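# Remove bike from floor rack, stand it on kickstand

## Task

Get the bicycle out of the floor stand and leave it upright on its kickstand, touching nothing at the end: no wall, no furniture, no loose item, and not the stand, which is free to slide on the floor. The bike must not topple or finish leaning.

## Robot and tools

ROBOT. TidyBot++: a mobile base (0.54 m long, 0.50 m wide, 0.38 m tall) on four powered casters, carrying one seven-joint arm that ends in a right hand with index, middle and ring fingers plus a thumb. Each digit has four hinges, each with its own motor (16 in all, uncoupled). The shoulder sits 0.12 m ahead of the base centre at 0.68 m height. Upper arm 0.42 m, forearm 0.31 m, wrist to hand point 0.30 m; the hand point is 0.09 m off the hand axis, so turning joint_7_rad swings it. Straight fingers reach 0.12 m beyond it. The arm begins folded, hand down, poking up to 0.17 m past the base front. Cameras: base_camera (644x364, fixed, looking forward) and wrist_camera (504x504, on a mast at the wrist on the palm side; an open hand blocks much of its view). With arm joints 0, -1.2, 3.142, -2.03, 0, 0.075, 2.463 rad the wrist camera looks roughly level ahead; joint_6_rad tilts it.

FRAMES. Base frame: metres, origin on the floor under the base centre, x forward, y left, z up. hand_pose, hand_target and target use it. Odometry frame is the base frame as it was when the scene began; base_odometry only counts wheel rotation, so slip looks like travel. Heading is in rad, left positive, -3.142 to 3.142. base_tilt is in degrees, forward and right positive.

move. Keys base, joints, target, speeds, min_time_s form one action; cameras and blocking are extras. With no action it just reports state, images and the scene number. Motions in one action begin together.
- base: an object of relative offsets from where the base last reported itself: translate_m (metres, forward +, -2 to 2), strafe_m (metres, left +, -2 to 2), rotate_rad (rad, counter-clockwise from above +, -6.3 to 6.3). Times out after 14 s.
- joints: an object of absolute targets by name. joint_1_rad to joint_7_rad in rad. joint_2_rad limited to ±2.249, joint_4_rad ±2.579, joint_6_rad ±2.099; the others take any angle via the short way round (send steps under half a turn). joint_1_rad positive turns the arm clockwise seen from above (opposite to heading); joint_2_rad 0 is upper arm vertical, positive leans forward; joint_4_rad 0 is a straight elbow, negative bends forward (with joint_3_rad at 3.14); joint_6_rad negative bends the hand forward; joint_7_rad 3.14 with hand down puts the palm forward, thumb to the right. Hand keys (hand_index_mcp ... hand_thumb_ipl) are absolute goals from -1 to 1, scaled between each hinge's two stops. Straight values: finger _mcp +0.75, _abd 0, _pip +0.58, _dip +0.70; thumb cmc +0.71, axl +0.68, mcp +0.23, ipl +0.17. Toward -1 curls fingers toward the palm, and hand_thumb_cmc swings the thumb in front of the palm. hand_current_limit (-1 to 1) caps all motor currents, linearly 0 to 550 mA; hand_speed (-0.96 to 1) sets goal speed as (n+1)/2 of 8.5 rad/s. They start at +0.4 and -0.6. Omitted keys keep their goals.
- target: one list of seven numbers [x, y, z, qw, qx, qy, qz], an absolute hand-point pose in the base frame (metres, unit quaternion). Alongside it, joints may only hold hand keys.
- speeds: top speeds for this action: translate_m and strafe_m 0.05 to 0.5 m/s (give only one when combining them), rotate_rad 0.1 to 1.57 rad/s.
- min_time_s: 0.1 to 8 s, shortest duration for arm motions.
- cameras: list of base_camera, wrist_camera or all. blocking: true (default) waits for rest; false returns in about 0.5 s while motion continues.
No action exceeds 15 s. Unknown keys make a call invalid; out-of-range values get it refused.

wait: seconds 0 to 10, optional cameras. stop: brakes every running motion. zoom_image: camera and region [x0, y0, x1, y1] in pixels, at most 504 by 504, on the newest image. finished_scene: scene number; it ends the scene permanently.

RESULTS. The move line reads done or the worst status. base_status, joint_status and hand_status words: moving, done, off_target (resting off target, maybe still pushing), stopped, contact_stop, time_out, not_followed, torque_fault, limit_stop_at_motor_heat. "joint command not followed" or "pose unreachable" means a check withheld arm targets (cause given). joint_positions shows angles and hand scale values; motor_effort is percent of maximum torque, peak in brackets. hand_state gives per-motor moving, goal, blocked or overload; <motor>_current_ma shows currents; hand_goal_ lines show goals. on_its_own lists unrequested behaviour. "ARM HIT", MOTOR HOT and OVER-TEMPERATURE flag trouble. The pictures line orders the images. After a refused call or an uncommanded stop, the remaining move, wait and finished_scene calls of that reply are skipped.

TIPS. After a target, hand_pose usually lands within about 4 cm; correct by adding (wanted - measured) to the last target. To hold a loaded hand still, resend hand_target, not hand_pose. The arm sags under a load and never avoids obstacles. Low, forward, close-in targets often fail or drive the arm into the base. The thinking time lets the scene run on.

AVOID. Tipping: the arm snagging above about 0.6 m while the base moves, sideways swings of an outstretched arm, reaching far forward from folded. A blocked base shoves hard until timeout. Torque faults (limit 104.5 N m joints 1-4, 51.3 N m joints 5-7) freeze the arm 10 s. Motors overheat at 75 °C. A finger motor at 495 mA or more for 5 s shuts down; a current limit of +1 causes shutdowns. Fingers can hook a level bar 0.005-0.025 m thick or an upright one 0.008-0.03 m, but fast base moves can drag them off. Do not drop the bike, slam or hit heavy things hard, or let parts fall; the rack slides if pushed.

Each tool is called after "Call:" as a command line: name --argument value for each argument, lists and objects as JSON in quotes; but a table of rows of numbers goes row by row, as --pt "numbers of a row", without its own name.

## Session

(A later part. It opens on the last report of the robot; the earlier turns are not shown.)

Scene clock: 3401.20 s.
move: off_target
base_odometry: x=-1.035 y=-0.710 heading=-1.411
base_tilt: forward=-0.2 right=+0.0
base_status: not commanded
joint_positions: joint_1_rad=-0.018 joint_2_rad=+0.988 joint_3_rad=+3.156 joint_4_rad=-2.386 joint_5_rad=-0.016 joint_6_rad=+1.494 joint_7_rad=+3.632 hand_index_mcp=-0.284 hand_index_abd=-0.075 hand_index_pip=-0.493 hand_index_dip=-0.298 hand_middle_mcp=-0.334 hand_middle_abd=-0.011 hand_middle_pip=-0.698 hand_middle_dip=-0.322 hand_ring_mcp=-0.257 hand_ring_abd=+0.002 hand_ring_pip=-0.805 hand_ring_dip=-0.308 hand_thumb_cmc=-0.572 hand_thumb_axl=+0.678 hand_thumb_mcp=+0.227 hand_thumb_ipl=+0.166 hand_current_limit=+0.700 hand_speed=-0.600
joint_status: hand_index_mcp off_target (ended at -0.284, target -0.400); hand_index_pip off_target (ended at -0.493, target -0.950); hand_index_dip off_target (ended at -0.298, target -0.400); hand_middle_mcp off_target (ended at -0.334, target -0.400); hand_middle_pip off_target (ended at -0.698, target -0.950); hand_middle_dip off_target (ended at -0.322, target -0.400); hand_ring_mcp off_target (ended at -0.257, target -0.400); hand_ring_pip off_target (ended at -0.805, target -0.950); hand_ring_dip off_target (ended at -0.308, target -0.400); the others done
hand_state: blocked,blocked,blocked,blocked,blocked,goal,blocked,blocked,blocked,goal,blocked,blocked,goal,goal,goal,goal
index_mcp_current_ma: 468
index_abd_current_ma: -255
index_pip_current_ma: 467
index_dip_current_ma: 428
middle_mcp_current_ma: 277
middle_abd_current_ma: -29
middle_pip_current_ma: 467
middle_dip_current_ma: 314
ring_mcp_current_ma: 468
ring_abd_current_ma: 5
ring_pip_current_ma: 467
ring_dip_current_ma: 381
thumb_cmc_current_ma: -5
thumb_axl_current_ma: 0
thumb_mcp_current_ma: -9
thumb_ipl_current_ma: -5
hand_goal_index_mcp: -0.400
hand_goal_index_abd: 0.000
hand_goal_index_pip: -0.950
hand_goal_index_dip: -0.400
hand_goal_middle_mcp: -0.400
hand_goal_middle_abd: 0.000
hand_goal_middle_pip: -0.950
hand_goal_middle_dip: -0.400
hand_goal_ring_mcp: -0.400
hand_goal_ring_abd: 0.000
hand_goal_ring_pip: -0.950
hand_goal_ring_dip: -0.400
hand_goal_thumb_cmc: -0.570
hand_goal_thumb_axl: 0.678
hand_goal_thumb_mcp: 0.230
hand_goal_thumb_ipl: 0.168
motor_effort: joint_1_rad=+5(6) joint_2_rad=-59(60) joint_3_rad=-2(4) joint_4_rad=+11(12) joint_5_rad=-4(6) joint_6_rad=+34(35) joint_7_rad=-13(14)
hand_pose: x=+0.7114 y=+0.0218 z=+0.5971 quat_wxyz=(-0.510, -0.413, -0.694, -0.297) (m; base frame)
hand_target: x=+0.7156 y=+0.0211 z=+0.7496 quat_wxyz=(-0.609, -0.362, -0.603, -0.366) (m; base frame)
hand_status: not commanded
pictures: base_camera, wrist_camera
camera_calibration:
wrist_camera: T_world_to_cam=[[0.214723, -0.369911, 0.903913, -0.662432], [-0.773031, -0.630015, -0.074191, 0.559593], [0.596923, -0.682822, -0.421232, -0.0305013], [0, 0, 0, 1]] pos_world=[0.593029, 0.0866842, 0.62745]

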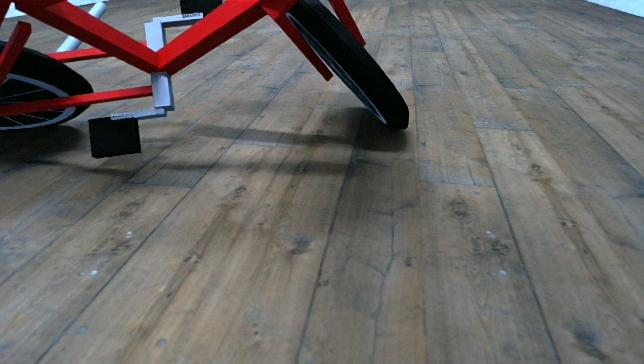

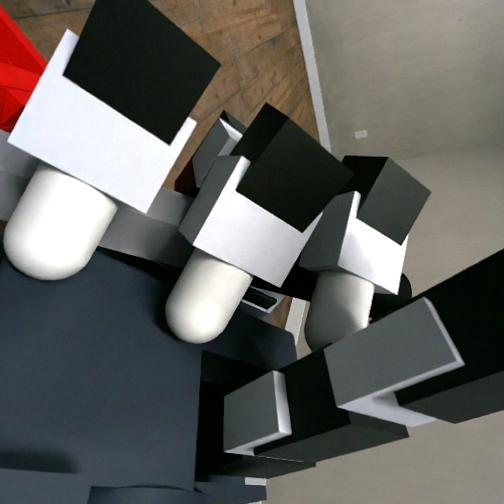

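Call:
move --base '{"translate_m":0.05}' --speeds '{"translate_m":0.05}' --joints '{"joint_2_rad":0.64,"joint_4_rad":-2.35,"joint_6_rad":1.32}' --min_time_s 2.5 --cameras '["all"]'

Scene clock: 3423.67 s.
move: off_target
base_odometry: x=-1.028 y=-0.759 heading=-1.412
base_tilt: forward=-0.3 right=+0.0
base_status: done
joint_positions: joint_1_rad=-0.018 joint_2_rad=+0.807 joint_3_rad=+3.154 joint_4_rad=-2.412 joint_5_rad=-0.014 joint_6_rad=+1.263 joint_7_rad=+3.638 hand_index_mcp=-0.350 hand_index_abd=-0.079 hand_index_pip=-0.519 hand_index_dip=-0.386 hand_middle_mcp=-0.331 hand_middle_abd=-0.004 hand_middle_pip=-0.733 hand_middle_dip=-0.329 hand_ring_mcp=-0.257 hand_ring_abd=+0.002 hand_ring_pip=-0.805 hand_ring_dip=-0.308 hand_thumb_cmc=-0.573 hand_thumb_axl=+0.678 hand_thumb_mcp=+0.228 hand_thumb_ipl=+0.166 hand_current_limit=+0.700 hand_speed=-0.600
joint_status: joint_2_rad off_target (ended at +0.807, target +0.640); joint_4_rad off_target (ended at -2.412, target -2.350); the others done
hand_state: blocked,blocked,blocked,goal,blocked,goal,blocked,blocked,blocked,goal,blocked,blocked,goal,goal,goal,goal
index_mcp_current_ma: 200
index_abd_current_ma: -272
index_pip_current_ma: 468
index_dip_current_ma: 44
middle_mcp_current_ma: 290
middle_abd_current_ma: -8
middle_pip_current_ma: 467
middle_dip_current_ma: 282
ring_mcp_current_ma: 467
ring_abd_current_ma: 5
ring_pip_current_ma: 467
ring_dip_current_ma: 381
thumb_cmc_current_ma: -7
thumb_axl_current_ma: 0
thumb_mcp_current_ma: -8
thumb_ipl_current_ma: -5
hand_goal_index_mcp: -0.400
hand_goal_index_abd: 0.000
hand_goal_index_pip: -0.950
hand_goal_index_dip: -0.400
hand_goal_middle_mcp: -0.400
hand_goal_middle_abd: 0.000
hand_goal_middle_pip: -0.950
hand_goal_middle_dip: -0.400
hand_goal_ring_mcp: -0.400
hand_goal_ring_abd: 0.000
hand_goal_ring_pip: -0.950
hand_goal_ring_dip: -0.400
hand_goal_thumb_cmc: -0.570
hand_goal_thumb_axl: 0.678
hand_goal_thumb_mcp: 0.230
hand_goal_thumb_ipl: 0.168
on_its_own: hand_index_mcp moved -0.066 toward your old target -0.400; hand_index_pip moved -0.026 toward your old target -0.950; hand_index_dip moved -0.088 to your old target -0.400; hand_middle_pip moved -0.035 toward your old target -0.950
motor_effort: joint_1_rad=+5(7) joint_2_rad=-53(64) joint_3_rad=+0(7) joint_4_rad=+13(21) joint_5_rad=-6(10) joint_6_rad=+29(38) joint_7_rad=-12(18)
hand_pose: x=+0.7103 y=+0.0227 z=+0.6249 quat_wxyz=(-0.483, -0.423, -0.713, -0.281) (m; base frame)
hand_target: x=+0.7262 y=+0.0210 z=+0.7640 quat_wxyz=(-0.575, -0.382, -0.635, -0.346) (m; base frame)
hand_status: not commanded
pictures: base_camera, wrist_camera
camera_calibration:
wrist_camera: T_world_to_cam=[[0.284117, -0.369522, 0.884721, -0.724368], [-0.775541, -0.63113, -0.0145496, 0.525889], [0.56375, -0.682003, -0.465894, 0.0339438], [0, 0, 0, 1]] pos_world=[0.594518, 0.0873848, 0.664329]

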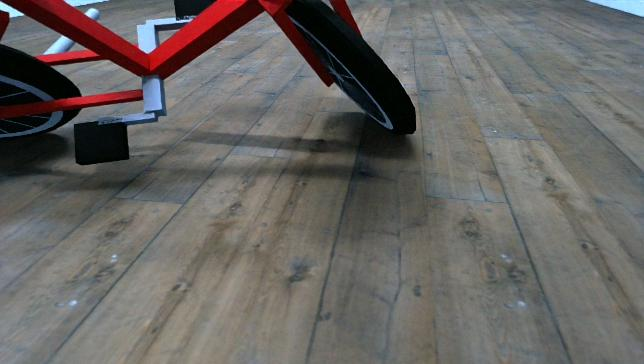

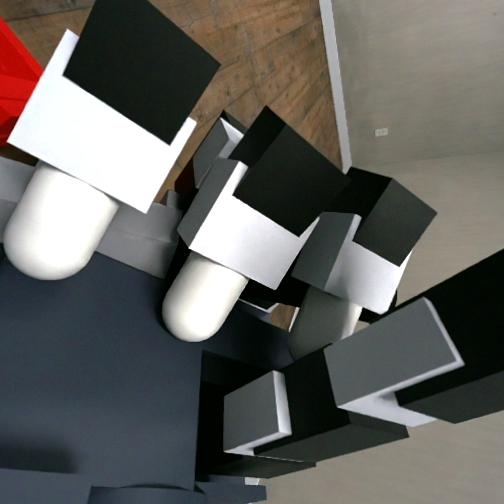

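Call:
zoom_image --camera "base_camera" --region '[220, 0, 460, 180]'

Call:
zoom_image --camera "base_camera" --region '[0, 0, 240, 180]'

Scaled by 2.100.

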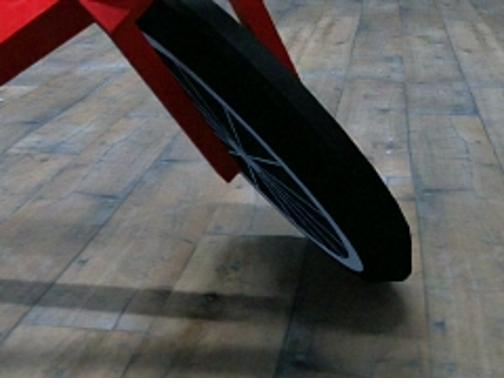

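Scaled by 2.100.

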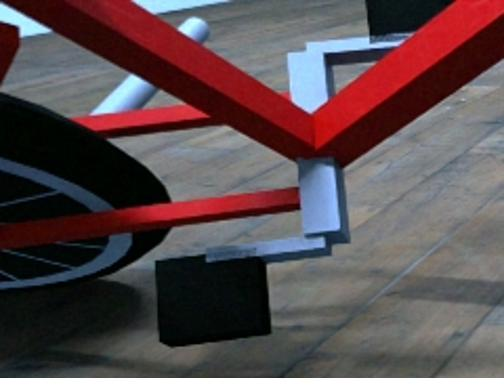

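Call:
move --joints '{"hand_index_mcp":-0.1,"hand_middle_mcp":-0.15,"hand_ring_mcp":-0.15,"hand_index_pip":-0.35,"hand_middle_pip":-0.5,"hand_ring_pip":-0.5,"hand_index_dip":0.0,"hand_middle_dip":0.0,"hand_ring_dip":0.0}' --cameras '["all"]'

Scene clock: 3456.03 s.
move: off_target
base_odometry: x=-1.028 y=-0.759 heading=-1.412
base_tilt: forward=-0.2 right=+0.0
base_status: not commanded
joint_positions: joint_1_rad=-0.024 joint_2_rad=+0.806 joint_3_rad=+3.142 joint_4_rad=-2.412 joint_5_rad=-0.013 joint_6_rad=+1.241 joint_7_rad=+3.643 hand_index_mcp=-0.166 hand_index_abd=-0.080 hand_index_pip=-0.289 hand_index_dip=+0.032 hand_middle_mcp=-0.148 hand_middle_abd=-0.001 hand_middle_pip=-0.504 hand_middle_dip=-0.004 hand_ring_mcp=-0.162 hand_ring_abd=+0.002 hand_ring_pip=-0.504 hand_ring_dip=-0.004 hand_thumb_cmc=-0.573 hand_thumb_axl=+0.678 hand_thumb_mcp=+0.228 hand_thumb_ipl=+0.166 hand_current_limit=+0.700 hand_speed=-0.600
joint_status: hand_index_mcp off_target (ended at -0.166, target -0.100); hand_index_pip off_target (ended at -0.289, target -0.350); hand_index_dip off_target (ended at +0.032, target +0.000); the others done
hand_state: blocked,blocked,blocked,blocked,goal,goal,goal,goal,goal,goal,goal,goal,goal,goal,goal,goal
index_mcp_current_ma: -277
index_abd_current_ma: -277
index_pip_current_ma: 234
index_dip_current_ma: 112
middle_mcp_current_ma: 6
middle_abd_current_ma: -1
middle_pip_current_ma: -11
middle_dip_current_ma: -9
ring_mcp_current_ma: -37
ring_abd_current_ma: 4
ring_pip_current_ma: -11
ring_dip_current_ma: -10
thumb_cmc_current_ma: -7
thumb_axl_current_ma: 0
thumb_mcp_current_ma: -8
thumb_ipl_current_ma: -5
hand_goal_index_mcp: -0.100
hand_goal_index_abd: 0.000
hand_goal_index_pip: -0.350
hand_goal_index_dip: 0.000
hand_goal_middle_mcp: -0.150
hand_goal_middle_abd: 0.000
hand_goal_middle_pip: -0.500
hand_goal_middle_dip: 0.000
hand_goal_ring_mcp: -0.150
hand_goal_ring_abd: 0.000
hand_goal_ring_pip: -0.500
hand_goal_ring_dip: 0.000
hand_goal_thumb_cmc: -0.570
hand_goal_thumb_axl: 0.678
hand_goal_thumb_mcp: 0.230
hand_goal_thumb_ipl: 0.168
motor_effort: joint_1_rad=+4(8) joint_2_rad=-55(59) joint_3_rad=-1(3) joint_4_rad=+14(15) joint_5_rad=-6(9) joint_6_rad=+31(33) joint_7_rad=-11(12)
hand_pose: x=+0.7090 y=+0.0323 z=+0.6193 quat_wxyz=(-0.472, -0.421, -0.721, -0.282) (m; base frame)
hand_target: x=+0.7262 y=+0.0210 z=+0.7640 quat_wxyz=(-0.575, -0.382, -0.635, -0.346) (m; base frame)
hand_status: not commanded
pictures: base_camera, wrist_camera
camera_calibration:
wrist_camera: T_world_to_cam=[[0.308478, -0.368418, 0.876989, -0.727917], [-0.764798, -0.644269, -0.00163838, 0.515727], [0.56562, -0.670214, -0.480507, 0.0459373], [0, 0, 0, 1]] pos_world=[0.59299, 0.0948771, 0.661293]

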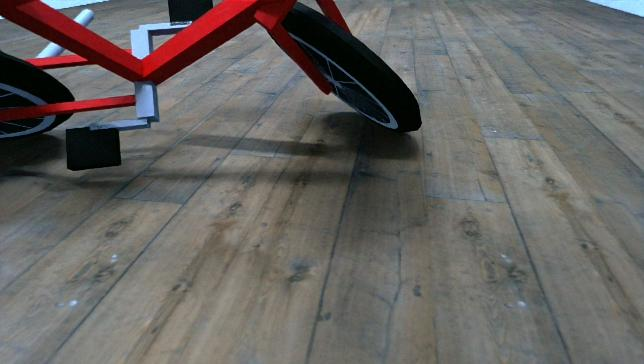

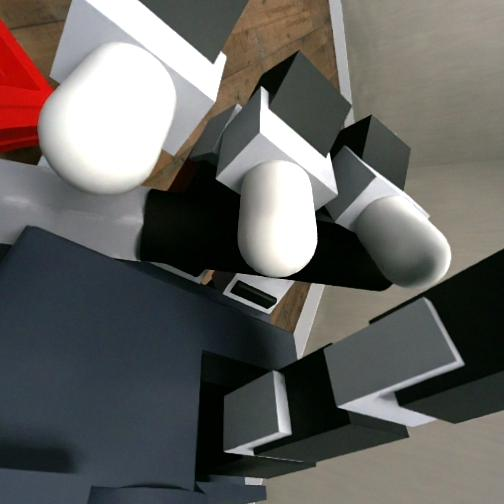

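Call:
move --joints '{"hand_index_mcp":-0.4,"hand_middle_mcp":-0.4,"hand_ring_mcp":-0.4,"hand_index_pip":-0.95,"hand_middle_pip":-0.95,"hand_ring_pip":-0.95,"hand_index_dip":-0.4,"hand_middle_dip":-0.4,"hand_ring_dip":-0.4,"hand_current_limit":0.7}' --cameras '["all"]'

Scene clock: 3465.43 s.
move: off_target
base_odometry: x=-1.028 y=-0.759 heading=-1.412
base_tilt: forward=-0.3 right=+0.0
base_status: not commanded
joint_positions: joint_1_rad=-0.024 joint_2_rad=+0.805 joint_3_rad=+3.155 joint_4_rad=-2.412 joint_5_rad=-0.013 joint_6_rad=+1.239 joint_7_rad=+3.644 hand_index_mcp=-0.260 hand_index_abd=-0.083 hand_index_pip=-0.271 hand_index_dip=-0.305 hand_middle_mcp=-0.346 hand_middle_abd=-0.028 hand_middle_pip=-0.630 hand_middle_dip=-0.349 hand_ring_mcp=-0.361 hand_ring_abd=+0.002 hand_ring_pip=-0.738 hand_ring_dip=-0.236 hand_thumb_cmc=-0.573 hand_thumb_axl=+0.678 hand_thumb_mcp=+0.228 hand_thumb_ipl=+0.166 hand_current_limit=+0.700 hand_speed=-0.600
joint_status: hand_index_mcp off_target (ended at -0.260, target -0.400); hand_index_pip off_target (ended at -0.271, target -0.950); hand_index_dip off_target (ended at -0.305, target -0.400); hand_middle_mcp off_target (ended at -0.346, target -0.400); hand_middle_pip off_target (ended at -0.630, target -0.950); hand_middle_dip off_target (ended at -0.349, target -0.400); hand_ring_mcp off_target (ended at -0.361, target -0.400); hand_ring_pip off_target (ended at -0.738, target -0.950); hand_ring_dip off_target (ended at -0.236, target -0.400); the others done
hand_state: blocked,blocked,blocked,blocked,blocked,blocked,blocked,blocked,blocked,goal,blocked,blocked,goal,goal,goal,goal
index_mcp_current_ma: 467
index_abd_current_ma: -287
index_pip_current_ma: 468
index_dip_current_ma: 393
middle_mcp_current_ma: 218
middle_abd_current_ma: -80
middle_pip_current_ma: 468
middle_dip_current_ma: 193
ring_mcp_current_ma: 152
ring_abd_current_ma: 4
ring_pip_current_ma: 467
ring_dip_current_ma: 468
thumb_cmc_current_ma: -7
thumb_axl_current_ma: 0
thumb_mcp_current_ma: -8
thumb_ipl_current_ma: -5
hand_goal_index_mcp: -0.400
hand_goal_index_abd: 0.000
hand_goal_index_pip: -0.950
hand_goal_index_dip: -0.400
hand_goal_middle_mcp: -0.400
hand_goal_middle_abd: 0.000
hand_goal_middle_pip: -0.950
hand_goal_middle_dip: -0.400
hand_goal_ring_mcp: -0.400
hand_goal_ring_abd: 0.000
hand_goal_ring_pip: -0.950
hand_goal_ring_dip: -0.400
hand_goal_thumb_cmc: -0.570
hand_goal_thumb_axl: 0.678
hand_goal_thumb_mcp: 0.230
hand_goal_thumb_ipl: 0.168
motor_effort: joint_1_rad=+2(4) joint_2_rad=-54(56) joint_3_rad=-2(4) joint_4_rad=+15(17) joint_5_rad=-5(6) joint_6_rad=+30(32) joint_7_rad=-14(14)
hand_pose: x=+0.7093 y=+0.0265 z=+0.6186 quat_wxyz=(-0.475, -0.422, -0.721, -0.276) (m; base frame)
hand_target: x=+0.7262 y=+0.0210 z=+0.7640 quat_wxyz=(-0.575, -0.382, -0.635, -0.346) (m; base frame)
hand_status: not commanded
pictures: base_camera, wrist_camera
camera_calibration:
wrist_camera: T_world_to_cam=[[0.306371, -0.36195, 0.880414, -0.730363], [-0.770367, -0.637573, 0.00596178, 0.511263], [0.55917, -0.680068, -0.474168, 0.0423444], [0, 0, 0, 1]] pos_world=[0.593944, 0.0904099, 0.660052]

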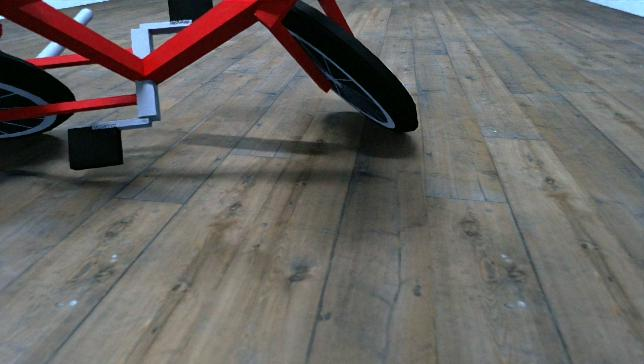

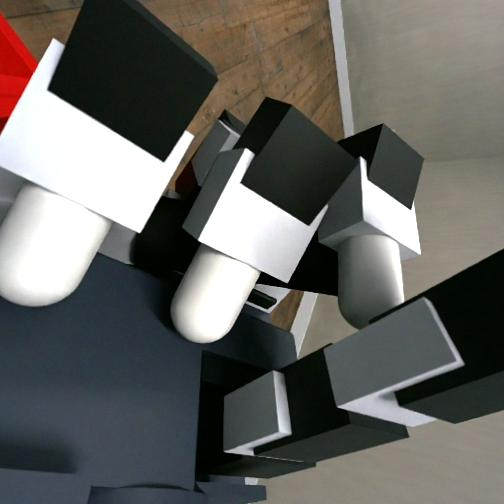

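Call:
zoom_image --camera "base_camera" --region '[300, 60, 460, 180]'

Scaled by 3.150.

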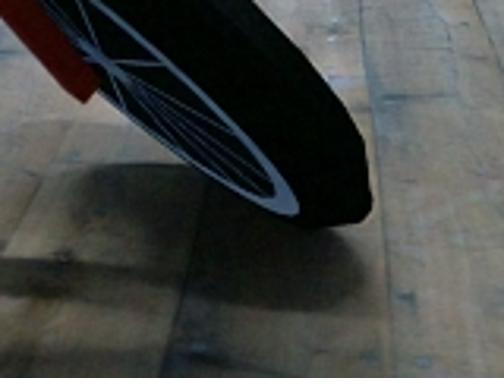

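Call:
move --joints '{"joint_2_rad":0.52,"joint_4_rad":-2.27,"joint_6_rad":0.96}' --min_time_s 4 --cameras '["all"]'

Scene clock: 3520.00 s.
move: off_target
base_odometry: x=-1.028 y=-0.759 heading=-1.412
base_tilt: forward=-0.3 right=+0.0
base_status: not commanded
joint_positions: joint_1_rad=-0.024 joint_2_rad=+0.660 joint_3_rad=+3.155 joint_4_rad=-2.354 joint_5_rad=-0.013 joint_6_rad=+0.953 joint_7_rad=+3.644 hand_index_mcp=-0.321 hand_index_abd=-0.083 hand_index_pip=-0.268 hand_index_dip=-0.313 hand_middle_mcp=-0.388 hand_middle_abd=-0.030 hand_middle_pip=-0.630 hand_middle_dip=-0.349 hand_ring_mcp=-0.361 hand_ring_abd=+0.002 hand_ring_pip=-0.738 hand_ring_dip=-0.236 hand_thumb_cmc=-0.573 hand_thumb_axl=+0.678 hand_thumb_mcp=+0.228 hand_thumb_ipl=+0.166 hand_current_limit=+0.700 hand_speed=-0.600
joint_status: joint_2_rad off_target (ended at +0.660, target +0.520); joint_4_rad off_target (ended at -2.354, target -2.270); the others done
hand_state: blocked,blocked,blocked,blocked,goal,blocked,blocked,blocked,blocked,goal,blocked,blocked,goal,goal,goal,goal
index_mcp_current_ma: 341
index_abd_current_ma: -287
index_pip_current_ma: 467
index_dip_current_ma: 359
middle_mcp_current_ma: 40
middle_abd_current_ma: -88
middle_pip_current_ma: 467
middle_dip_current_ma: 193
ring_mcp_current_ma: 152
ring_abd_current_ma: 3
ring_pip_current_ma: 467
ring_dip_current_ma: 467
thumb_cmc_current_ma: -7
thumb_axl_current_ma: 0
thumb_mcp_current_ma: -8
thumb_ipl_current_ma: -5
hand_goal_index_mcp: -0.400
hand_goal_index_abd: 0.000
hand_goal_index_pip: -0.950
hand_goal_index_dip: -0.400
hand_goal_middle_mcp: -0.400
hand_goal_middle_abd: 0.000
hand_goal_middle_pip: -0.950
hand_goal_middle_dip: -0.400
hand_goal_ring_mcp: -0.400
hand_goal_ring_abd: 0.000
hand_goal_ring_pip: -0.950
hand_goal_ring_dip: -0.400
hand_goal_thumb_cmc: -0.570
hand_goal_thumb_axl: 0.678
hand_goal_thumb_mcp: 0.230
hand_goal_thumb_ipl: 0.168
on_its_own: hand_index_mcp moved -0.061 toward your old target -0.400; hand_middle_mcp moved -0.041 to your old target -0.400
motor_effort: joint_1_rad=+3(4) joint_2_rad=-48(55) joint_3_rad=-2(3) joint_4_rad=+14(16) joint_5_rad=-4(5) joint_6_rad=+20(31) joint_7_rad=-14(14)
hand_pose: x=+0.7233 y=+0.0264 z=+0.6356 quat_wxyz=(-0.444, -0.435, -0.739, -0.260) (m; base frame)
hand_target: x=+0.7497 y=+0.0210 z=+0.7574 quat_wxyz=(-0.523, -0.408, -0.679, -0.314) (m; base frame)
hand_status: not commanded
pictures: base_camera, wrist_camera
camera_calibration:
wrist_camera: T_world_to_cam=[[0.377569, -0.366053, 0.850557, -0.782096], [-0.768506, -0.636293, 0.0673055, 0.481568], [0.516566, -0.679071, -0.521558, 0.103472], [0, 0, 0, 1]] pos_world=[0.611934, 0.0903941, 0.686772]

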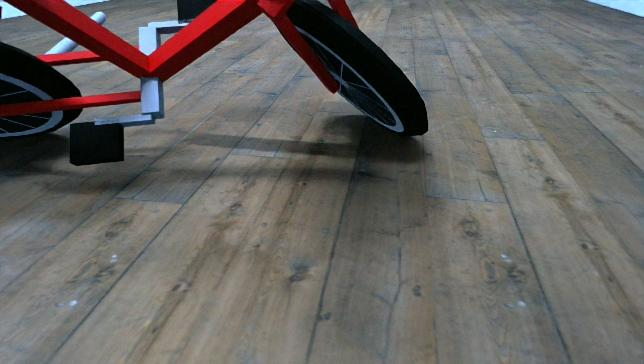

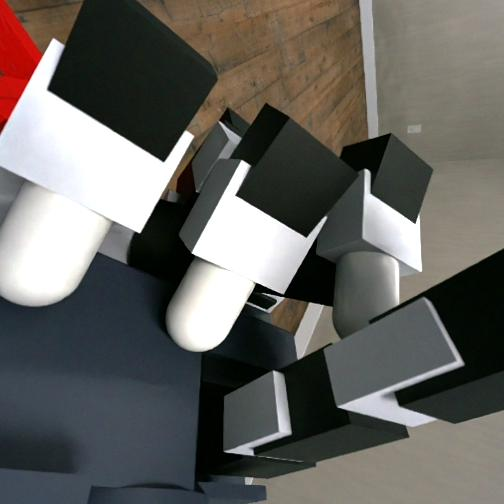

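Call:
move --joints '{"joint_2_rad":0.46,"joint_4_rad":-2.22,"joint_6_rad":0.7}' --min_time_s 4 --cameras '["all"]'

Scene clock: 3530.83 s.
move: off_target
base_odometry: x=-1.028 y=-0.759 heading=-1.412
base_tilt: forward=-0.2 right=+0.0
base_status: not commanded
joint_positions: joint_1_rad=-0.024 joint_2_rad=+0.581 joint_3_rad=+3.155 joint_4_rad=-2.281 joint_5_rad=-0.013 joint_6_rad=+0.741 joint_7_rad=+3.644 hand_index_mcp=-0.348 hand_index_abd=-0.083 hand_index_pip=-0.228 hand_index_dip=-0.313 hand_middle_mcp=-0.401 hand_middle_abd=-0.036 hand_middle_pip=-0.610 hand_middle_dip=-0.349 hand_ring_mcp=-0.361 hand_ring_abd=+0.002 hand_ring_pip=-0.738 hand_ring_dip=-0.236 hand_thumb_cmc=-0.573 hand_thumb_axl=+0.678 hand_thumb_mcp=+0.228 hand_thumb_ipl=+0.166 hand_current_limit=+0.700 hand_speed=-0.600
joint_status: joint_2_rad off_target (ended at +0.581, target +0.460); the others done
hand_state: blocked,blocked,blocked,blocked,goal,blocked,blocked,blocked,blocked,goal,blocked,blocked,goal,goal,goal,goal
index_mcp_current_ma: 208
index_abd_current_ma: -287
index_pip_current_ma: 468
index_dip_current_ma: 359
middle_mcp_current_ma: -1
middle_abd_current_ma: -111
middle_pip_current_ma: 467
middle_dip_current_ma: 193
ring_mcp_current_ma: 152
ring_abd_current_ma: 3
ring_pip_current_ma: 467
ring_dip_current_ma: 468
thumb_cmc_current_ma: -7
thumb_axl_current_ma: 0
thumb_mcp_current_ma: -8
thumb_ipl_current_ma: -5
hand_goal_index_mcp: -0.400
hand_goal_index_abd: 0.000
hand_goal_index_pip: -0.950
hand_goal_index_dip: -0.400
hand_goal_middle_mcp: -0.400
hand_goal_middle_abd: 0.000
hand_goal_middle_pip: -0.950
hand_goal_middle_dip: -0.400
hand_goal_ring_mcp: -0.400
hand_goal_ring_abd: 0.000
hand_goal_ring_pip: -0.950
hand_goal_ring_dip: -0.400
hand_goal_thumb_cmc: -0.570
hand_goal_thumb_axl: 0.678
hand_goal_thumb_mcp: 0.230
hand_goal_thumb_ipl: 0.168
on_its_own: hand_index_mcp moved -0.028 toward your old target -0.400
motor_effort: joint_1_rad=+2(3) joint_2_rad=-44(48) joint_3_rad=-3(5) joint_4_rad=+12(15) joint_5_rad=-5(5) joint_6_rad=+12(20) joint_7_rad=-16(16)
hand_pose: x=+0.7385 y=+0.0266 z=+0.6465 quat_wxyz=(-0.421, -0.443, -0.752, -0.247) (m; base frame)
hand_target: x=+0.7565 y=+0.0210 z=+0.7361 quat_wxyz=(-0.470, -0.431, -0.717, -0.283) (m; base frame)
hand_status: not commanded
pictures: base_camera, wrist_camera
camera_calibration:
wrist_camera: T_world_to_cam=[[0.427371, -0.368538, 0.82555, -0.817604], [-0.763596, -0.636017, 0.111372, 0.460502], [0.484019, -0.677984, -0.55323, 0.145897], [0, 0, 0, 1]] pos_world=[0.630441, 0.0904841, 0.704401]

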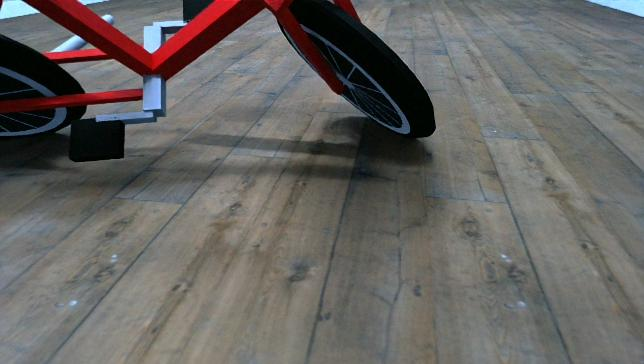

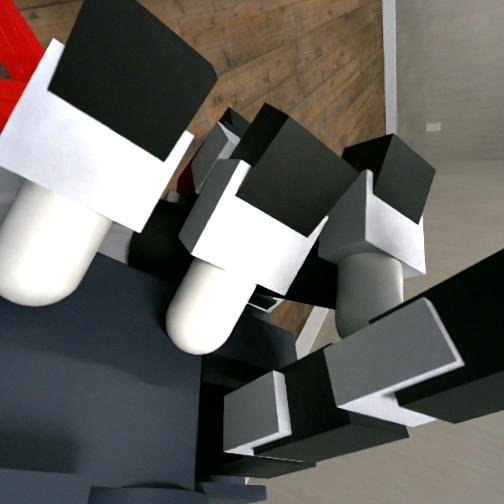

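Call:
move --joints '{"joint_2_rad":0.45,"joint_4_rad":-2.12,"joint_6_rad":0.42}' --min_time_s 4 --cameras '["all"]'

Scene clock: 3546.03 s.
move: done
base_odometry: x=-1.028 y=-0.759 heading=-1.412
base_tilt: forward=-0.3 right=+0.0
base_status: not commanded
joint_positions: joint_1_rad=-0.024 joint_2_rad=+0.535 joint_3_rad=+3.157 joint_4_rad=-2.162 joint_5_rad=-0.013 joint_6_rad=+0.514 joint_7_rad=+3.644 hand_index_mcp=-0.370 hand_index_abd=-0.087 hand_index_pip=-0.190 hand_index_dip=-0.313 hand_middle_mcp=-0.410 hand_middle_abd=-0.044 hand_middle_pip=-0.590 hand_middle_dip=-0.349 hand_ring_mcp=-0.360 hand_ring_abd=+0.002 hand_ring_pip=-0.738 hand_ring_dip=-0.236 hand_thumb_cmc=-0.573 hand_thumb_axl=+0.678 hand_thumb_mcp=+0.228 hand_thumb_ipl=+0.166 hand_current_limit=+0.700 hand_speed=-0.600
joint_status: all done
hand_state: blocked,blocked,blocked,blocked,goal,blocked,blocked,blocked,blocked,goal,blocked,blocked,goal,goal,goal,goal
index_mcp_current_ma: 113
index_abd_current_ma: -305
index_pip_current_ma: 468
index_dip_current_ma: 359
middle_mcp_current_ma: -30
middle_abd_current_ma: -138
middle_pip_current_ma: 468
middle_dip_current_ma: 193
ring_mcp_current_ma: 157
ring_abd_current_ma: 3
ring_pip_current_ma: 467
ring_dip_current_ma: 468
thumb_cmc_current_ma: -7
thumb_axl_current_ma: 0
thumb_mcp_current_ma: -8
thumb_ipl_current_ma: -5
hand_goal_index_mcp: -0.400
hand_goal_index_abd: 0.000
hand_goal_index_pip: -0.950
hand_goal_index_dip: -0.400
hand_goal_middle_mcp: -0.400
hand_goal_middle_abd: 0.000
hand_goal_middle_pip: -0.950
hand_goal_middle_dip: -0.400
hand_goal_ring_mcp: -0.400
hand_goal_ring_abd: 0.000
hand_goal_ring_pip: -0.950
hand_goal_ring_dip: -0.400
hand_goal_thumb_cmc: -0.570
hand_goal_thumb_axl: 0.678
hand_goal_thumb_mcp: 0.230
hand_goal_thumb_ipl: 0.168
on_its_own: hand_index_mcp moved -0.021 toward your old target -0.400
motor_effort: joint_1_rad=+2(3) joint_2_rad=-39(45) joint_3_rad=-4(6) joint_4_rad=+11(13) joint_5_rad=-8(8) joint_6_rad=+3(12) joint_7_rad=-18(18)
hand_pose: x=+0.7648 y=+0.0260 z=+0.6566 quat_wxyz=(-0.398, -0.452, -0.764, -0.234) (m; base frame)
hand_target: x=+0.7713 y=+0.0210 z=+0.7030 quat_wxyz=(-0.408, -0.453, -0.754, -0.245) (m; base frame)
hand_status: not commanded
pictures: base_camera, wrist_camera
camera_calibration:
wrist_camera: T_world_to_cam=[[0.477262, -0.370482, 0.796847, -0.856584], [-0.756318, -0.634886, 0.157807, 0.442959], [0.447442, -0.677985, -0.583209, 0.186137], [0, 0, 0, 1]] pos_world=[0.660547, 0.0900772, 0.721221]

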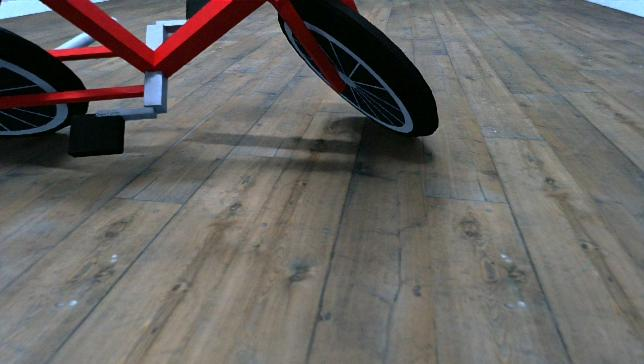

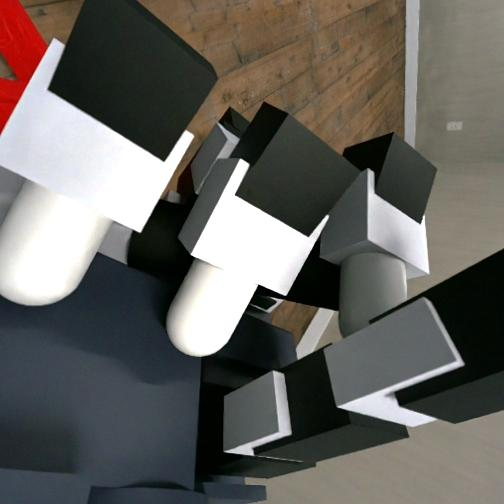

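Call:
move --base '{"translate_m":0.04}' --speeds '{"translate_m":0.05}' --joints '{"joint_2_rad":0.39,"joint_4_rad":-2.05,"joint_6_rad":0.18}' --min_time_s 4 --cameras '["all"]'

Scene clock: 3563.40 s.
move: done
base_odometry: x=-1.021 y=-0.799 heading=-1.412
base_tilt: forward=-0.3 right=+0.0
base_status: done
joint_positions: joint_1_rad=-0.024 joint_2_rad=+0.462 joint_3_rad=+3.160 joint_4_rad=-2.090 joint_5_rad=-0.013 joint_6_rad=+0.292 joint_7_rad=+3.644 hand_index_mcp=-0.389 hand_index_abd=-0.103 hand_index_pip=-0.149 hand_index_dip=-0.313 hand_middle_mcp=-0.418 hand_middle_abd=-0.059 hand_middle_pip=-0.570 hand_middle_dip=-0.349 hand_ring_mcp=-0.347 hand_ring_abd=+0.001 hand_ring_pip=-0.738 hand_ring_dip=-0.268 hand_thumb_cmc=-0.573 hand_thumb_axl=+0.678 hand_thumb_mcp=+0.228 hand_thumb_ipl=+0.166 hand_current_limit=+0.700 hand_speed=-0.600
joint_status: all done
hand_state: goal,blocked,blocked,blocked,goal,blocked,blocked,blocked,blocked,goal,blocked,blocked,goal,goal,goal,goal
index_mcp_current_ma: 37
index_abd_current_ma: -370
index_pip_current_ma: 468
index_dip_current_ma: 359
middle_mcp_current_ma: -60
middle_abd_current_ma: -193
middle_pip_current_ma: 468
middle_dip_current_ma: 193
ring_mcp_current_ma: 216
ring_abd_current_ma: 3
ring_pip_current_ma: 467
ring_dip_current_ma: 468
thumb_cmc_current_ma: -7
thumb_axl_current_ma: 0
thumb_mcp_current_ma: -8
thumb_ipl_current_ma: -5
hand_goal_index_mcp: -0.400
hand_goal_index_abd: 0.000
hand_goal_index_pip: -0.950
hand_goal_index_dip: -0.400
hand_goal_middle_mcp: -0.400
hand_goal_middle_abd: 0.000
hand_goal_middle_pip: -0.950
hand_goal_middle_dip: -0.400
hand_goal_ring_mcp: -0.400
hand_goal_ring_abd: 0.000
hand_goal_ring_pip: -0.950
hand_goal_ring_dip: -0.400
hand_goal_thumb_cmc: -0.570
hand_goal_thumb_axl: 0.678
hand_goal_thumb_mcp: 0.230
hand_goal_thumb_ipl: 0.168
on_its_own: hand_ring_dip moved -0.032 toward your old target -0.400
motor_effort: joint_1_rad=+1(6) joint_2_rad=-37(42) joint_3_rad=-5(6) joint_4_rad=+13(15) joint_5_rad=-12(12) joint_6_rad=+0(6) joint_7_rad=-17(18)
hand_pose: x=+0.7684 y=+0.0248 z=+0.6708 quat_wxyz=(-0.368, -0.462, -0.778, -0.216) (m; base frame)
hand_target: x=+0.7690 y=+0.0210 z=+0.7053 quat_wxyz=(-0.366, -0.466, -0.775, -0.220) (m; base frame)
hand_status: not commanded
pictures: base_camera, wrist_camera
camera_calibration:
wrist_camera: T_world_to_cam=[[0.537085, -0.372641, 0.756755, -0.889107], [-0.743215, -0.633364, 0.215595, 0.393804], [0.398962, -0.678225, -0.617123, 0.251931], [0, 0, 0, 1]] pos_world=[0.669696, 0.0889698, 0.743407]

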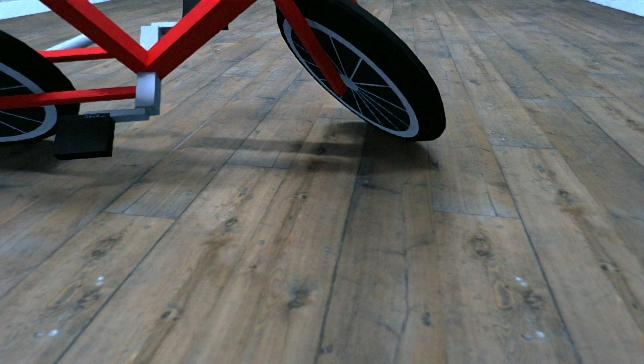

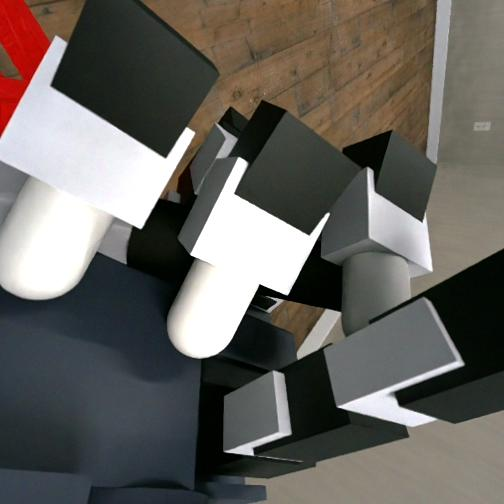

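Call:
move --base '{"translate_m":0.03}' --speeds '{"translate_m":0.05}' --joints '{"joint_2_rad":0.35,"joint_4_rad":-1.95,"joint_6_rad":-0.05}' --min_time_s 4 --cameras '["all"]'

Scene clock: 3600.63 s.
move: off_target
base_odometry: x=-1.017 y=-0.829 heading=-1.412
base_tilt: forward=-0.3 right=-0.1
base_status: done
joint_positions: joint_1_rad=-0.024 joint_2_rad=+0.419 joint_3_rad=+3.166 joint_4_rad=-1.992 joint_5_rad=-0.002 joint_6_rad=+0.077 joint_7_rad=+3.645 hand_index_mcp=-0.393 hand_index_abd=-0.106 hand_index_pip=-0.140 hand_index_dip=-0.313 hand_middle_mcp=-0.418 hand_middle_abd=-0.061 hand_middle_pip=-0.565 hand_middle_dip=-0.349 hand_ring_mcp=-0.347 hand_ring_abd=+0.001 hand_ring_pip=-0.738 hand_ring_dip=-0.268 hand_thumb_cmc=-0.573 hand_thumb_axl=+0.678 hand_thumb_mcp=+0.228 hand_thumb_ipl=+0.166 hand_current_limit=+0.700 hand_speed=-0.600
joint_status: joint_6_rad off_target (ended at +0.077, target -0.050); the others done
hand_state: goal,blocked,blocked,blocked,goal,blocked,blocked,blocked,blocked,goal,blocked,blocked,goal,goal,goal,goal
index_mcp_current_ma: 20
index_abd_current_ma: -383
index_pip_current_ma: 467
index_dip_current_ma: 359
middle_mcp_current_ma: -64
middle_abd_current_ma: -200
middle_pip_current_ma: 468
middle_dip_current_ma: 193
ring_mcp_current_ma: 216
ring_abd_current_ma: 3
ring_pip_current_ma: 467
ring_dip_current_ma: 467
thumb_cmc_current_ma: -7
thumb_axl_current_ma: 0
thumb_mcp_current_ma: -8
thumb_ipl_current_ma: -5
hand_goal_index_mcp: -0.400
hand_goal_index_abd: 0.000
hand_goal_index_pip: -0.950
hand_goal_index_dip: -0.400
hand_goal_middle_mcp: -0.400
hand_goal_middle_abd: 0.000
hand_goal_middle_pip: -0.950
hand_goal_middle_dip: -0.400
hand_goal_ring_mcp: -0.400
hand_goal_ring_abd: 0.000
hand_goal_ring_pip: -0.950
hand_goal_ring_dip: -0.400
hand_goal_thumb_cmc: -0.570
hand_goal_thumb_axl: 0.678
hand_goal_thumb_mcp: 0.230
hand_goal_thumb_ipl: 0.168
motor_effort: joint_1_rad=-1(6) joint_2_rad=-36(39) joint_3_rad=-6(7) joint_4_rad=+15(15) joint_5_rad=-17(17) joint_6_rad=-2(4) joint_7_rad=-17(18)
hand_pose: x=+0.7770 y=+0.0231 z=+0.6847 quat_wxyz=(-0.340, -0.467, -0.793, -0.196) (m; base frame)
hand_target: x=+0.7724 y=+0.0209 z=+0.7167 quat_wxyz=(-0.331, -0.475, -0.791, -0.198) (m; base frame)
hand_status: not commanded
pictures: base_camera, wrist_camera
camera_calibration:
wrist_camera: T_world_to_cam=[[0.592538, -0.365097, 0.718055, -0.921654], [-0.723097, -0.633911, 0.274385, 0.340269], [0.355006, -0.681807, -0.639617, 0.305649], [0, 0, 0, 1]] pos_world=[0.683656, 0.0876003, 0.763931]

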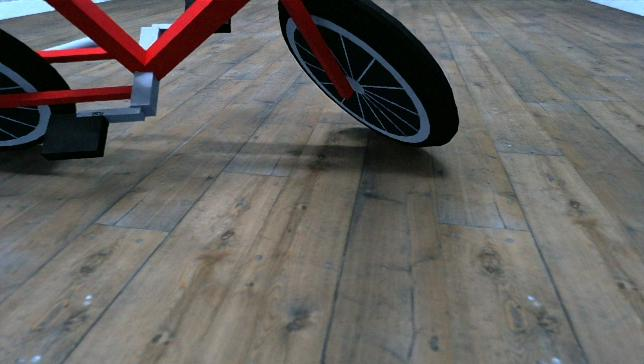

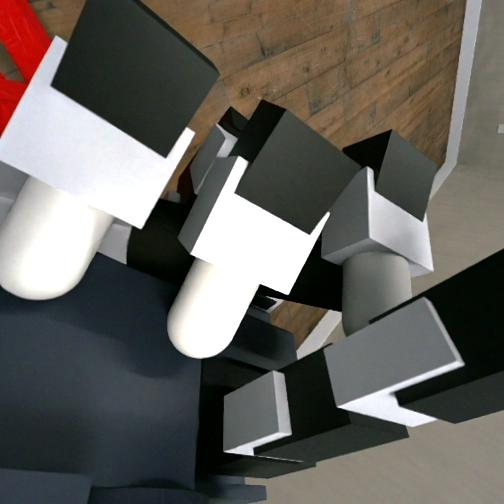

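Call:
move --base '{"translate_m":0.03}' --speeds '{"translate_m":0.05}' --joints '{"joint_2_rad":0.345,"joint_4_rad":-1.82,"joint_6_rad":-0.32}' --min_time_s 4 --cameras '["all"]'

Scene clock: 3620.87 s.
move: off_target
base_odometry: x=-1.012 y=-0.858 heading=-1.412
base_tilt: forward=-0.3 right=+0.0
base_status: done
joint_positions: joint_1_rad=-0.015 joint_2_rad=+0.400 joint_3_rad=+3.172 joint_4_rad=-1.857 joint_5_rad=+0.017 joint_6_rad=-0.170 joint_7_rad=+3.645 hand_index_mcp=-0.394 hand_index_abd=-0.106 hand_index_pip=-0.140 hand_index_dip=-0.313 hand_middle_mcp=-0.419 hand_middle_abd=-0.061 hand_middle_pip=-0.565 hand_middle_dip=-0.349 hand_ring_mcp=-0.347 hand_ring_abd=+0.001 hand_ring_pip=-0.738 hand_ring_dip=-0.268 hand_thumb_cmc=-0.573 hand_thumb_axl=+0.678 hand_thumb_mcp=+0.228 hand_thumb_ipl=+0.166 hand_current_limit=+0.700 hand_speed=-0.600
joint_status: joint_6_rad off_target (ended at -0.170, target -0.320); the others done
hand_state: goal,blocked,blocked,blocked,goal,blocked,blocked,blocked,blocked,goal,blocked,blocked,goal,goal,goal,goal
index_mcp_current_ma: 18
index_abd_current_ma: -383
index_pip_current_ma: 468
index_dip_current_ma: 359
middle_mcp_current_ma: -64
middle_abd_current_ma: -200
middle_pip_current_ma: 467
middle_dip_current_ma: 193
ring_mcp_current_ma: 216
ring_abd_current_ma: 3
ring_pip_current_ma: 467
ring_dip_current_ma: 468
thumb_cmc_current_ma: -7
thumb_axl_current_ma: 0
thumb_mcp_current_ma: -8
thumb_ipl_current_ma: -5
hand_goal_index_mcp: -0.400
hand_goal_index_abd: 0.000
hand_goal_index_pip: -0.950
hand_goal_index_dip: -0.400
hand_goal_middle_mcp: -0.400
hand_goal_middle_abd: 0.000
hand_goal_middle_pip: -0.950
hand_goal_middle_dip: -0.400
hand_goal_ring_mcp: -0.400
hand_goal_ring_abd: 0.000
hand_goal_ring_pip: -0.950
hand_goal_ring_dip: -0.400
hand_goal_thumb_cmc: -0.570
hand_goal_thumb_axl: 0.678
hand_goal_thumb_mcp: 0.230
hand_goal_thumb_ipl: 0.168
motor_effort: joint_1_rad=-2(5) joint_2_rad=-35(42) joint_3_rad=-7(8) joint_4_rad=+14(16) joint_5_rad=-21(21) joint_6_rad=-6(6) joint_7_rad=-16(17)
hand_pose: x=+0.7883 y=+0.0144 z=+0.6976 quat_wxyz=(-0.307, -0.474, -0.808, -0.167) (m; base frame)
hand_target: x=+0.7737 y=+0.0209 z=+0.7153 quat_wxyz=(-0.276, -0.488, -0.811, -0.166) (m; base frame)
hand_status: not commanded
pictures: base_camera, wrist_camera
camera_calibration:
wrist_camera: T_world_to_cam=[[0.655575, -0.356247, 0.665815, -0.95416], [-0.696429, -0.626078, 0.350733, 0.264978], [0.291905, -0.693624, -0.658541, 0.367007], [0, 0, 0, 1]] pos_world=[0.702931, 0.0805449, 0.784047]

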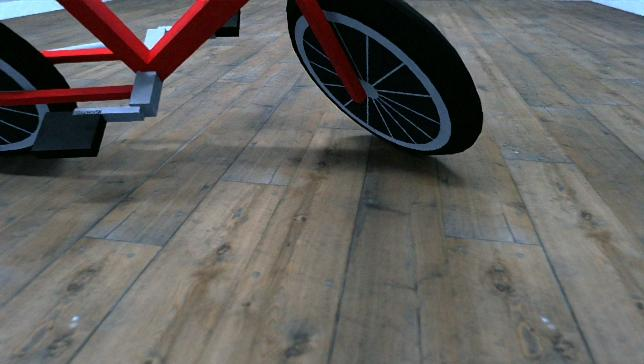

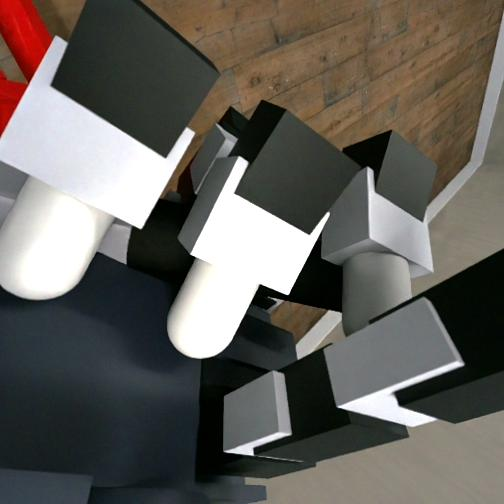

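Call:
move --base '{"translate_m":0.02}' --speeds '{"translate_m":0.05}' --joints '{"joint_2_rad":0.38,"joint_4_rad":-1.77,"joint_6_rad":-0.5}' --min_time_s 4 --cameras '["all"]'

Scene clock: 3632.53 s.
move: off_target
base_odometry: x=-1.009 y=-0.878 heading=-1.412
base_tilt: forward=-0.3 right=+0.0
base_status: done
joint_positions: joint_1_rad=-0.008 joint_2_rad=+0.388 joint_3_rad=+3.179 joint_4_rad=-1.794 joint_5_rad=+0.032 joint_6_rad=-0.310 joint_7_rad=+3.645 hand_index_mcp=-0.399 hand_index_abd=-0.107 hand_index_pip=-0.134 hand_index_dip=-0.313 hand_middle_mcp=-0.422 hand_middle_abd=-0.061 hand_middle_pip=-0.561 hand_middle_dip=-0.349 hand_ring_mcp=-0.346 hand_ring_abd=+0.001 hand_ring_pip=-0.738 hand_ring_dip=-0.271 hand_thumb_cmc=-0.573 hand_thumb_axl=+0.678 hand_thumb_mcp=+0.228 hand_thumb_ipl=+0.166 hand_current_limit=+0.700 hand_speed=-0.600
joint_status: joint_6_rad off_target (ended at -0.310, target -0.500); the others done
hand_state: goal,blocked,blocked,blocked,blocked,blocked,blocked,blocked,blocked,goal,blocked,blocked,goal,goal,goal,goal
index_mcp_current_ma: 2
index_abd_current_ma: -385
index_pip_current_ma: 468
index_dip_current_ma: 359
middle_mcp_current_ma: -77
middle_abd_current_ma: -200
middle_pip_current_ma: 467
middle_dip_current_ma: 193
ring_mcp_current_ma: 221
ring_abd_current_ma: 3
ring_pip_current_ma: 467
ring_dip_current_ma: 467
thumb_cmc_current_ma: -7
thumb_axl_current_ma: 0
thumb_mcp_current_ma: -8
thumb_ipl_current_ma: -5
hand_goal_index_mcp: -0.400
hand_goal_index_abd: 0.000
hand_goal_index_pip: -0.950
hand_goal_index_dip: -0.400
hand_goal_middle_mcp: -0.400
hand_goal_middle_abd: 0.000
hand_goal_middle_pip: -0.950
hand_goal_middle_dip: -0.400
hand_goal_ring_mcp: -0.400
hand_goal_ring_abd: 0.000
hand_goal_ring_pip: -0.950
hand_goal_ring_dip: -0.400
hand_goal_thumb_cmc: -0.570
hand_goal_thumb_axl: 0.678
hand_goal_thumb_mcp: 0.230
hand_goal_thumb_ipl: 0.168
motor_effort: joint_1_rad=-4(4) joint_2_rad=-34(36) joint_3_rad=-8(9) joint_4_rad=+13(16) joint_5_rad=-24(25) joint_6_rad=-10(11) joint_7_rad=-16(16)
hand_pose: x=+0.7862 y=+0.0045 z=+0.7017 quat_wxyz=(-0.285, -0.480, -0.817, -0.145) (m; base frame)
hand_target: x=+0.7560 y=+0.0209 z=+0.6752 quat_wxyz=(-0.209, -0.500, -0.831, -0.125) (m; base frame)
hand_status: not commanded
pictures: base_camera, wrist_camera
camera_calibration:
wrist_camera: T_world_to_cam=[[0.694567, -0.352596, 0.627099, -0.962535], [-0.677133, -0.614863, 0.404269, 0.203163], [0.243036, -0.705421, -0.665818, 0.407048], [0, 0, 0, 1]] pos_world=[0.707186, 0.0726722, 0.792492]

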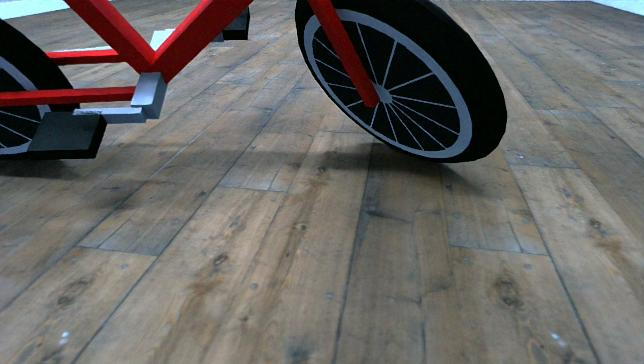

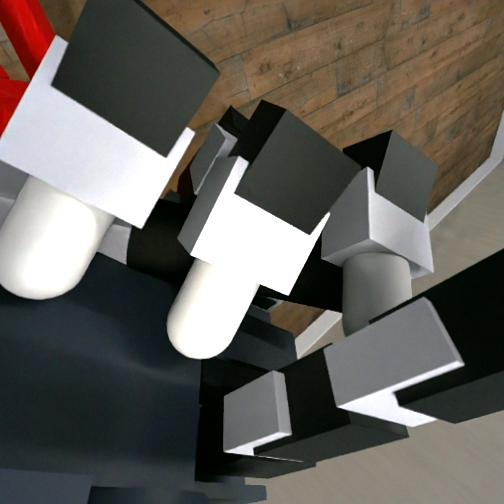

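Call:
zoom_image --camera "base_camera" --region '[280, 0, 540, 200]'

Call:
zoom_image --camera "base_camera" --region '[0, 0, 260, 200]'

Scaled by 1.938.

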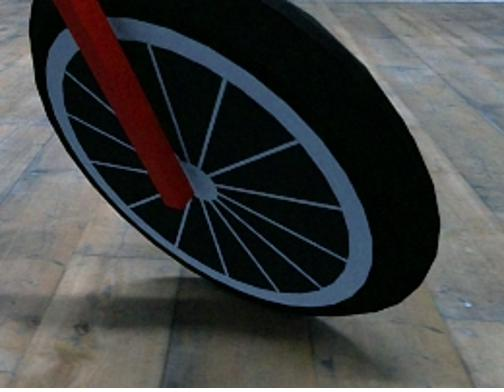

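Scaled by 1.938.

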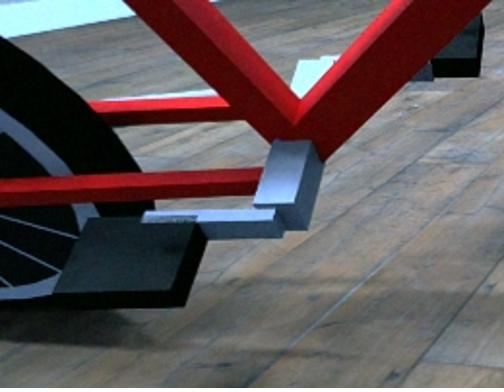

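Call:
move --joints '{"joint_2_rad":0.41,"joint_4_rad":-1.70,"joint_6_rad":-0.72}' --min_time_s 3 --cameras '["all"]'

Scene clock: 3673.07 s.
move: off_target
base_odometry: x=-1.009 y=-0.878 heading=-1.412
base_tilt: forward=-0.2 right=+0.0
base_status: not commanded
joint_positions: joint_1_rad=+0.006 joint_2_rad=+0.404 joint_3_rad=+3.193 joint_4_rad=-1.696 joint_5_rad=+0.049 joint_6_rad=-0.468 joint_7_rad=+3.645 hand_index_mcp=-0.414 hand_index_abd=-0.118 hand_index_pip=-0.104 hand_index_dip=-0.313 hand_middle_mcp=-0.429 hand_middle_abd=-0.069 hand_middle_pip=-0.546 hand_middle_dip=-0.349 hand_ring_mcp=-0.337 hand_ring_abd=+0.001 hand_ring_pip=-0.738 hand_ring_dip=-0.292 hand_thumb_cmc=-0.573 hand_thumb_axl=+0.678 hand_thumb_mcp=+0.228 hand_thumb_ipl=+0.166 hand_current_limit=+0.700 hand_speed=-0.600
joint_status: joint_6_rad off_target (ended at -0.468, target -0.720); the others done
hand_state: goal,blocked,blocked,blocked,blocked,blocked,blocked,blocked,blocked,goal,blocked,blocked,goal,goal,goal,goal
index_mcp_current_ma: -45
index_abd_current_ma: -432
index_pip_current_ma: 467
index_dip_current_ma: 359
middle_mcp_current_ma: -108
middle_abd_current_ma: -233
middle_pip_current_ma: 468
middle_dip_current_ma: 193
ring_mcp_current_ma: 261
ring_abd_current_ma: 3
ring_pip_current_ma: 467
ring_dip_current_ma: 459
thumb_cmc_current_ma: -7
thumb_axl_current_ma: 0
thumb_mcp_current_ma: -8
thumb_ipl_current_ma: -5
hand_goal_index_mcp: -0.400
hand_goal_index_abd: 0.000
hand_goal_index_pip: -0.950
hand_goal_index_dip: -0.400
hand_goal_middle_mcp: -0.400
hand_goal_middle_abd: 0.000
hand_goal_middle_pip: -0.950
hand_goal_middle_dip: -0.400
hand_goal_ring_mcp: -0.400
hand_goal_ring_abd: 0.000
hand_goal_ring_pip: -0.950
hand_goal_ring_dip: -0.400
hand_goal_thumb_cmc: -0.570
hand_goal_thumb_axl: 0.678
hand_goal_thumb_mcp: 0.230
hand_goal_thumb_ipl: 0.168
on_its_own: hand_ring_dip moved -0.021 toward your old target -0.400
motor_effort: joint_1_rad=-6(6) joint_2_rad=-32(35) joint_3_rad=-10(11) joint_4_rad=+9(13) joint_5_rad=-28(28) joint_6_rad=-17(18) joint_7_rad=-16(16)
hand_pose: x=+0.7912 y=-0.0159 z=+0.7022 quat_wxyz=(-0.260, -0.492, -0.823, -0.114) (m; base frame)
hand_target: x=+0.7305 y=+0.0209 z=+0.6456 quat_wxyz=(-0.133, -0.509, -0.847, -0.080) (m; base frame)
hand_status: not commanded
pictures: base_camera, wrist_camera
camera_calibration:
wrist_camera: T_world_to_cam=[[0.732108, -0.356563, 0.580415, -0.970477], [-0.658204, -0.589755, 0.467927, 0.134503], [0.175457, -0.724604, -0.666456, 0.445342], [0, 0, 0, 1]] pos_world=[0.720886, 0.0559849, 0.797142]

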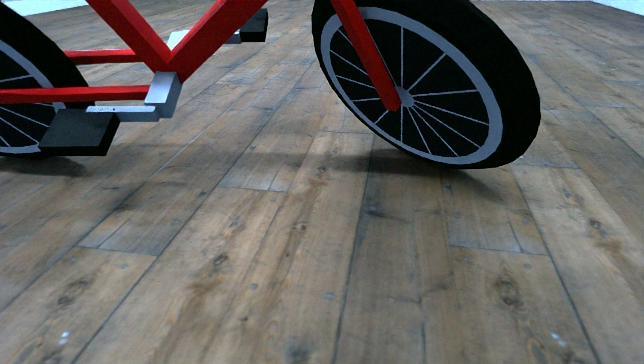

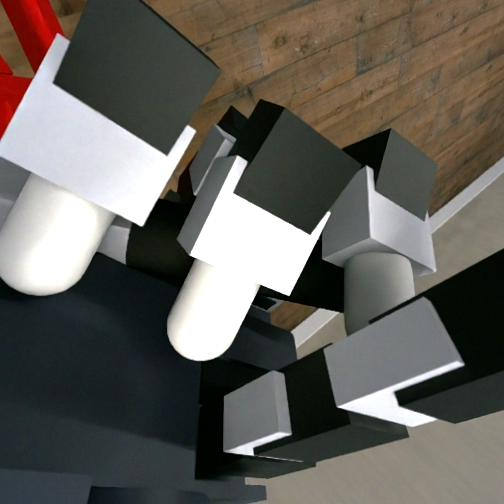

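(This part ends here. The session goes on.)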